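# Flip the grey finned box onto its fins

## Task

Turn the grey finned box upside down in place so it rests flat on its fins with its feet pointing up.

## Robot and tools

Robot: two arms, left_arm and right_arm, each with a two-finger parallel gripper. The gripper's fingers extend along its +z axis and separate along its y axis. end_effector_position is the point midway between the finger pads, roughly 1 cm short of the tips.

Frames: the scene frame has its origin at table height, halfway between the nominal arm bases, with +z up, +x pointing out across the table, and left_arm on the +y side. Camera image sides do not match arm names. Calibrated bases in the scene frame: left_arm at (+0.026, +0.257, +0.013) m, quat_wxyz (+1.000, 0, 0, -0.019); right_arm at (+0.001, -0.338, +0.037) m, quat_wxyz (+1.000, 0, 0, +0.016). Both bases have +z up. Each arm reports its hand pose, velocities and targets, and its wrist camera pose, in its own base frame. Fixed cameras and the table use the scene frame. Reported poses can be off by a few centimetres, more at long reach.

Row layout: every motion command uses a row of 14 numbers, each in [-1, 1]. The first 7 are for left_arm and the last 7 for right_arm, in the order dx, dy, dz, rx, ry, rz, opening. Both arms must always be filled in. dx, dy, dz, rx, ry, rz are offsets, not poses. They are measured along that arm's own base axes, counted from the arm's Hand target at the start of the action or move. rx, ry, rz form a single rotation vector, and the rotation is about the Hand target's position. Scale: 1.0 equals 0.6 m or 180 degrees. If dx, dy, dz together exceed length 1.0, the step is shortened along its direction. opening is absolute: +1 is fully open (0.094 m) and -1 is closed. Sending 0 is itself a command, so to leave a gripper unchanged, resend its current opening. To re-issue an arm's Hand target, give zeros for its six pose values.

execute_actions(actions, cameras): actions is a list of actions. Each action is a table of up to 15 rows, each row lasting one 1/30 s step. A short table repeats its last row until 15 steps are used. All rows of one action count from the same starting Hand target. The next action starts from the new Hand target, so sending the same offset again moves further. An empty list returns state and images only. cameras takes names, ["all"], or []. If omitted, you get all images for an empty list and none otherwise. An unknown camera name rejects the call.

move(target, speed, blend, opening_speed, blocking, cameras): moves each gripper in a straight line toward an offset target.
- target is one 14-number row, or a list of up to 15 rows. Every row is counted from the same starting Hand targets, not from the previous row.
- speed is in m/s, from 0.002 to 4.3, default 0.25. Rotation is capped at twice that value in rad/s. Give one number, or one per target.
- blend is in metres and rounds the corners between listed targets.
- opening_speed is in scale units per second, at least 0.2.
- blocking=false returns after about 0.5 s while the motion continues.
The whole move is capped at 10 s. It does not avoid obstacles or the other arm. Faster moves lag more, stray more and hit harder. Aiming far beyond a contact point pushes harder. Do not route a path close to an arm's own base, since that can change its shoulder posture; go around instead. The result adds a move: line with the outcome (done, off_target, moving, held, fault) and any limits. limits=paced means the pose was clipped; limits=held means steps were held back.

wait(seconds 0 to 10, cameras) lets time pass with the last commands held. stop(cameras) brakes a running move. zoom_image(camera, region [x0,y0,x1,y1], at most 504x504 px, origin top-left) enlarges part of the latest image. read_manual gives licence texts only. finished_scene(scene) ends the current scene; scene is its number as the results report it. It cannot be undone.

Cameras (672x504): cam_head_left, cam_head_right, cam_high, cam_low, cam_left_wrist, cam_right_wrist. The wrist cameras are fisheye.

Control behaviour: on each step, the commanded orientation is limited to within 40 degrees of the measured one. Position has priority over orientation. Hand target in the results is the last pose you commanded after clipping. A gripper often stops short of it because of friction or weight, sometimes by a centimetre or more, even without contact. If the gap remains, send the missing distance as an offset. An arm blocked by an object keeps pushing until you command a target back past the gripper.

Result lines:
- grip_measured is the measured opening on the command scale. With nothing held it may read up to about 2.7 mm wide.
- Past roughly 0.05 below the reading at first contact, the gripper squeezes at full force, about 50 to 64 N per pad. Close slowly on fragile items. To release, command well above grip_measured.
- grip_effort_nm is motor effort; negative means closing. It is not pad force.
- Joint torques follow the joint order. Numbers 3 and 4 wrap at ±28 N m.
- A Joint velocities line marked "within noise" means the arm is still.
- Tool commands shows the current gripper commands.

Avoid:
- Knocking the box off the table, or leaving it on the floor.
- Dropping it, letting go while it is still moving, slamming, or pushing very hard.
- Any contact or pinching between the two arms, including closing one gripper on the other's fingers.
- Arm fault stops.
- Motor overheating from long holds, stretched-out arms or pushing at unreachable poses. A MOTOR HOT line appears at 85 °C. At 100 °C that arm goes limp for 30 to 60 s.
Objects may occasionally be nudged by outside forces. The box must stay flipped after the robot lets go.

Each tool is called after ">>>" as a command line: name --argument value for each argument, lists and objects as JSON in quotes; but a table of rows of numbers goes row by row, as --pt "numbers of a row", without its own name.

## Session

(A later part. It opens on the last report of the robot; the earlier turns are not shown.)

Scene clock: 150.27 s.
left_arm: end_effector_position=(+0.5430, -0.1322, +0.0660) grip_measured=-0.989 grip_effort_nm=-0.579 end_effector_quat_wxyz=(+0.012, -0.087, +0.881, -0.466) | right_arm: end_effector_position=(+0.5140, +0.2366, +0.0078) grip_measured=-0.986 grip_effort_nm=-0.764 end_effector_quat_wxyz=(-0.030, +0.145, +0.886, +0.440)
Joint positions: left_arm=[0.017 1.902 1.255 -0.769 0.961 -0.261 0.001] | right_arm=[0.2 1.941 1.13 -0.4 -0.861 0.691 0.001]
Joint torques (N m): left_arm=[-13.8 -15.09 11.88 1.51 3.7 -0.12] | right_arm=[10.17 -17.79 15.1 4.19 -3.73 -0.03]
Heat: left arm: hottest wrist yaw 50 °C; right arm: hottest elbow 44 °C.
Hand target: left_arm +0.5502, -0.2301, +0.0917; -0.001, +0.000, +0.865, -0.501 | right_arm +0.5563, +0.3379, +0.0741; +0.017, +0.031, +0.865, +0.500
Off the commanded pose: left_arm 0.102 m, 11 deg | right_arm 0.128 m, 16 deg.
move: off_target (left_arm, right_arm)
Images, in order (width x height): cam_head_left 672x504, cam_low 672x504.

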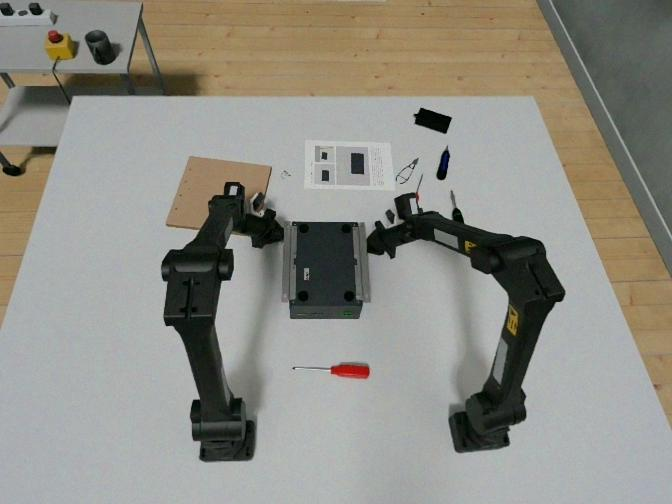

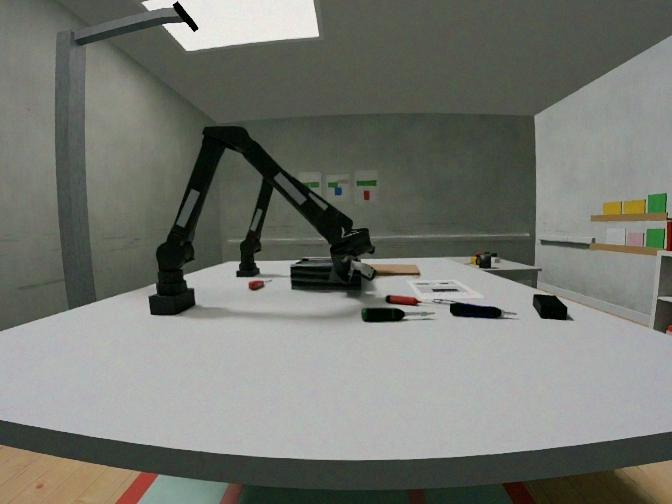

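>>> move --pt "0.0 0.0 -0.09 0 0 0 -1 0.0 0.0 -0.06 0 0 0 -1" --pt "0 0.16 -0.09 0 0 0 -1 0 -0.16 -0.06 0 0 0 -1" --pt "0 0.26 -0.05 0 0 0 -1 0 -0.27 0.0 0 0 0 -1" --pt "-0.02 0.36 0.0 0 0 0 -1 0 -0.36 0.08 0 0 0 -1" --speed '[0.06,0.08,0.1,0.15]' --cameras '["cam_head_left","cam_low","cam_high"]'

>>> zoom_image --camera "cam_low" --region '[250, 230, 410, 310]'

Scene clock: 161.60 s.
left_arm: end_effector_position=(+0.5283, -0.0161, +0.0922) grip_measured=-0.989 grip_effort_nm=-0.584 end_effector_quat_wxyz=(-0.004, -0.008, +0.865, -0.503) | right_arm: end_effector_position=(+0.5415, +0.1255, +0.1078) grip_measured=-0.986 grip_effort_nm=-0.759 end_effector_quat_wxyz=(-0.001, +0.041, +0.866, +0.498)
Joint positions: left_arm=[0.248 2.019 1.476 -1.434 1.002 0.455 0.001] | right_arm=[-0.042 1.9 1.353 -1.017 -1.043 0.057 0.001]
Joint torques (N m): left_arm=[-0.79 -15.27 9.95 -0.47 0.51 0.04] | right_arm=[-0.56 -16.73 9.8 0.13 -0.75 -0.21]
Heat: left arm: hottest wrist yaw 51 °C; right arm: hottest elbow 45 °C.
Hand target: left_arm +0.5382, -0.0140, +0.0917; +0.000, +0.000, +0.865, -0.501 | right_arm +0.5564, +0.1219, +0.1221; +0.017, +0.031, +0.865, +0.500
Off the commanded pose: left_arm 0.010 m, 1 deg | right_arm 0.021 m, 2 deg.
move: off_target (right_arm)
Images, in order (width x height): cam_head_left 672x504, cam_high 672x504, cam_low 672x504.

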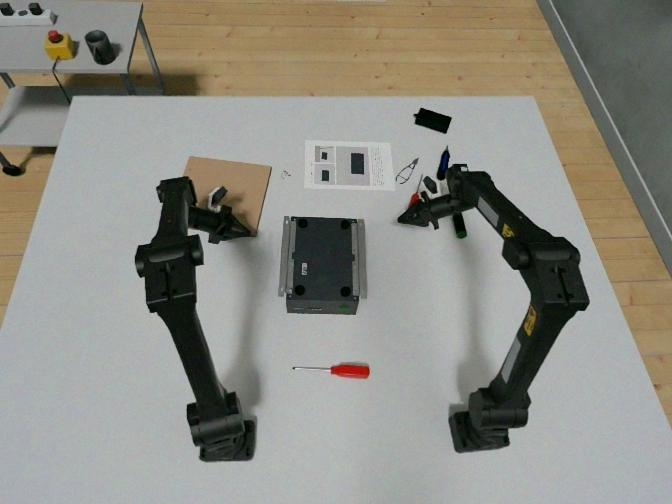

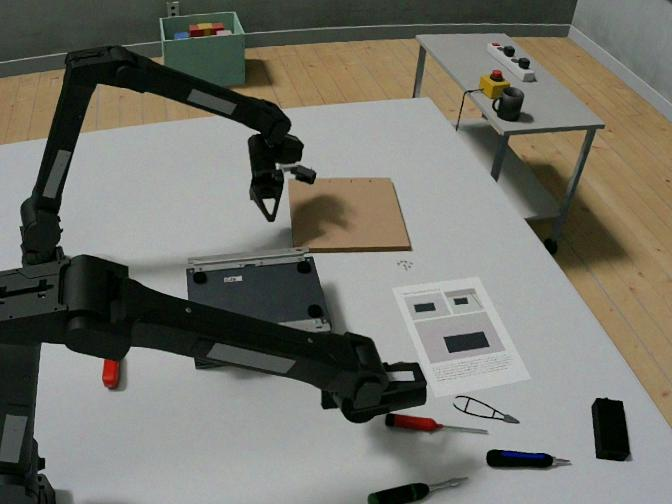

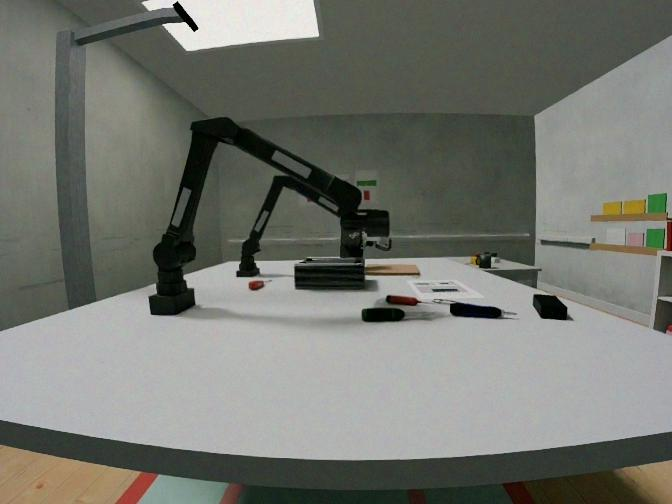

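Scaled by 3.150.

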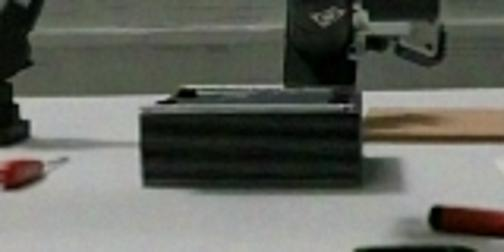

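>>> finished_scene --scene 2

The scene is finished: the task was done.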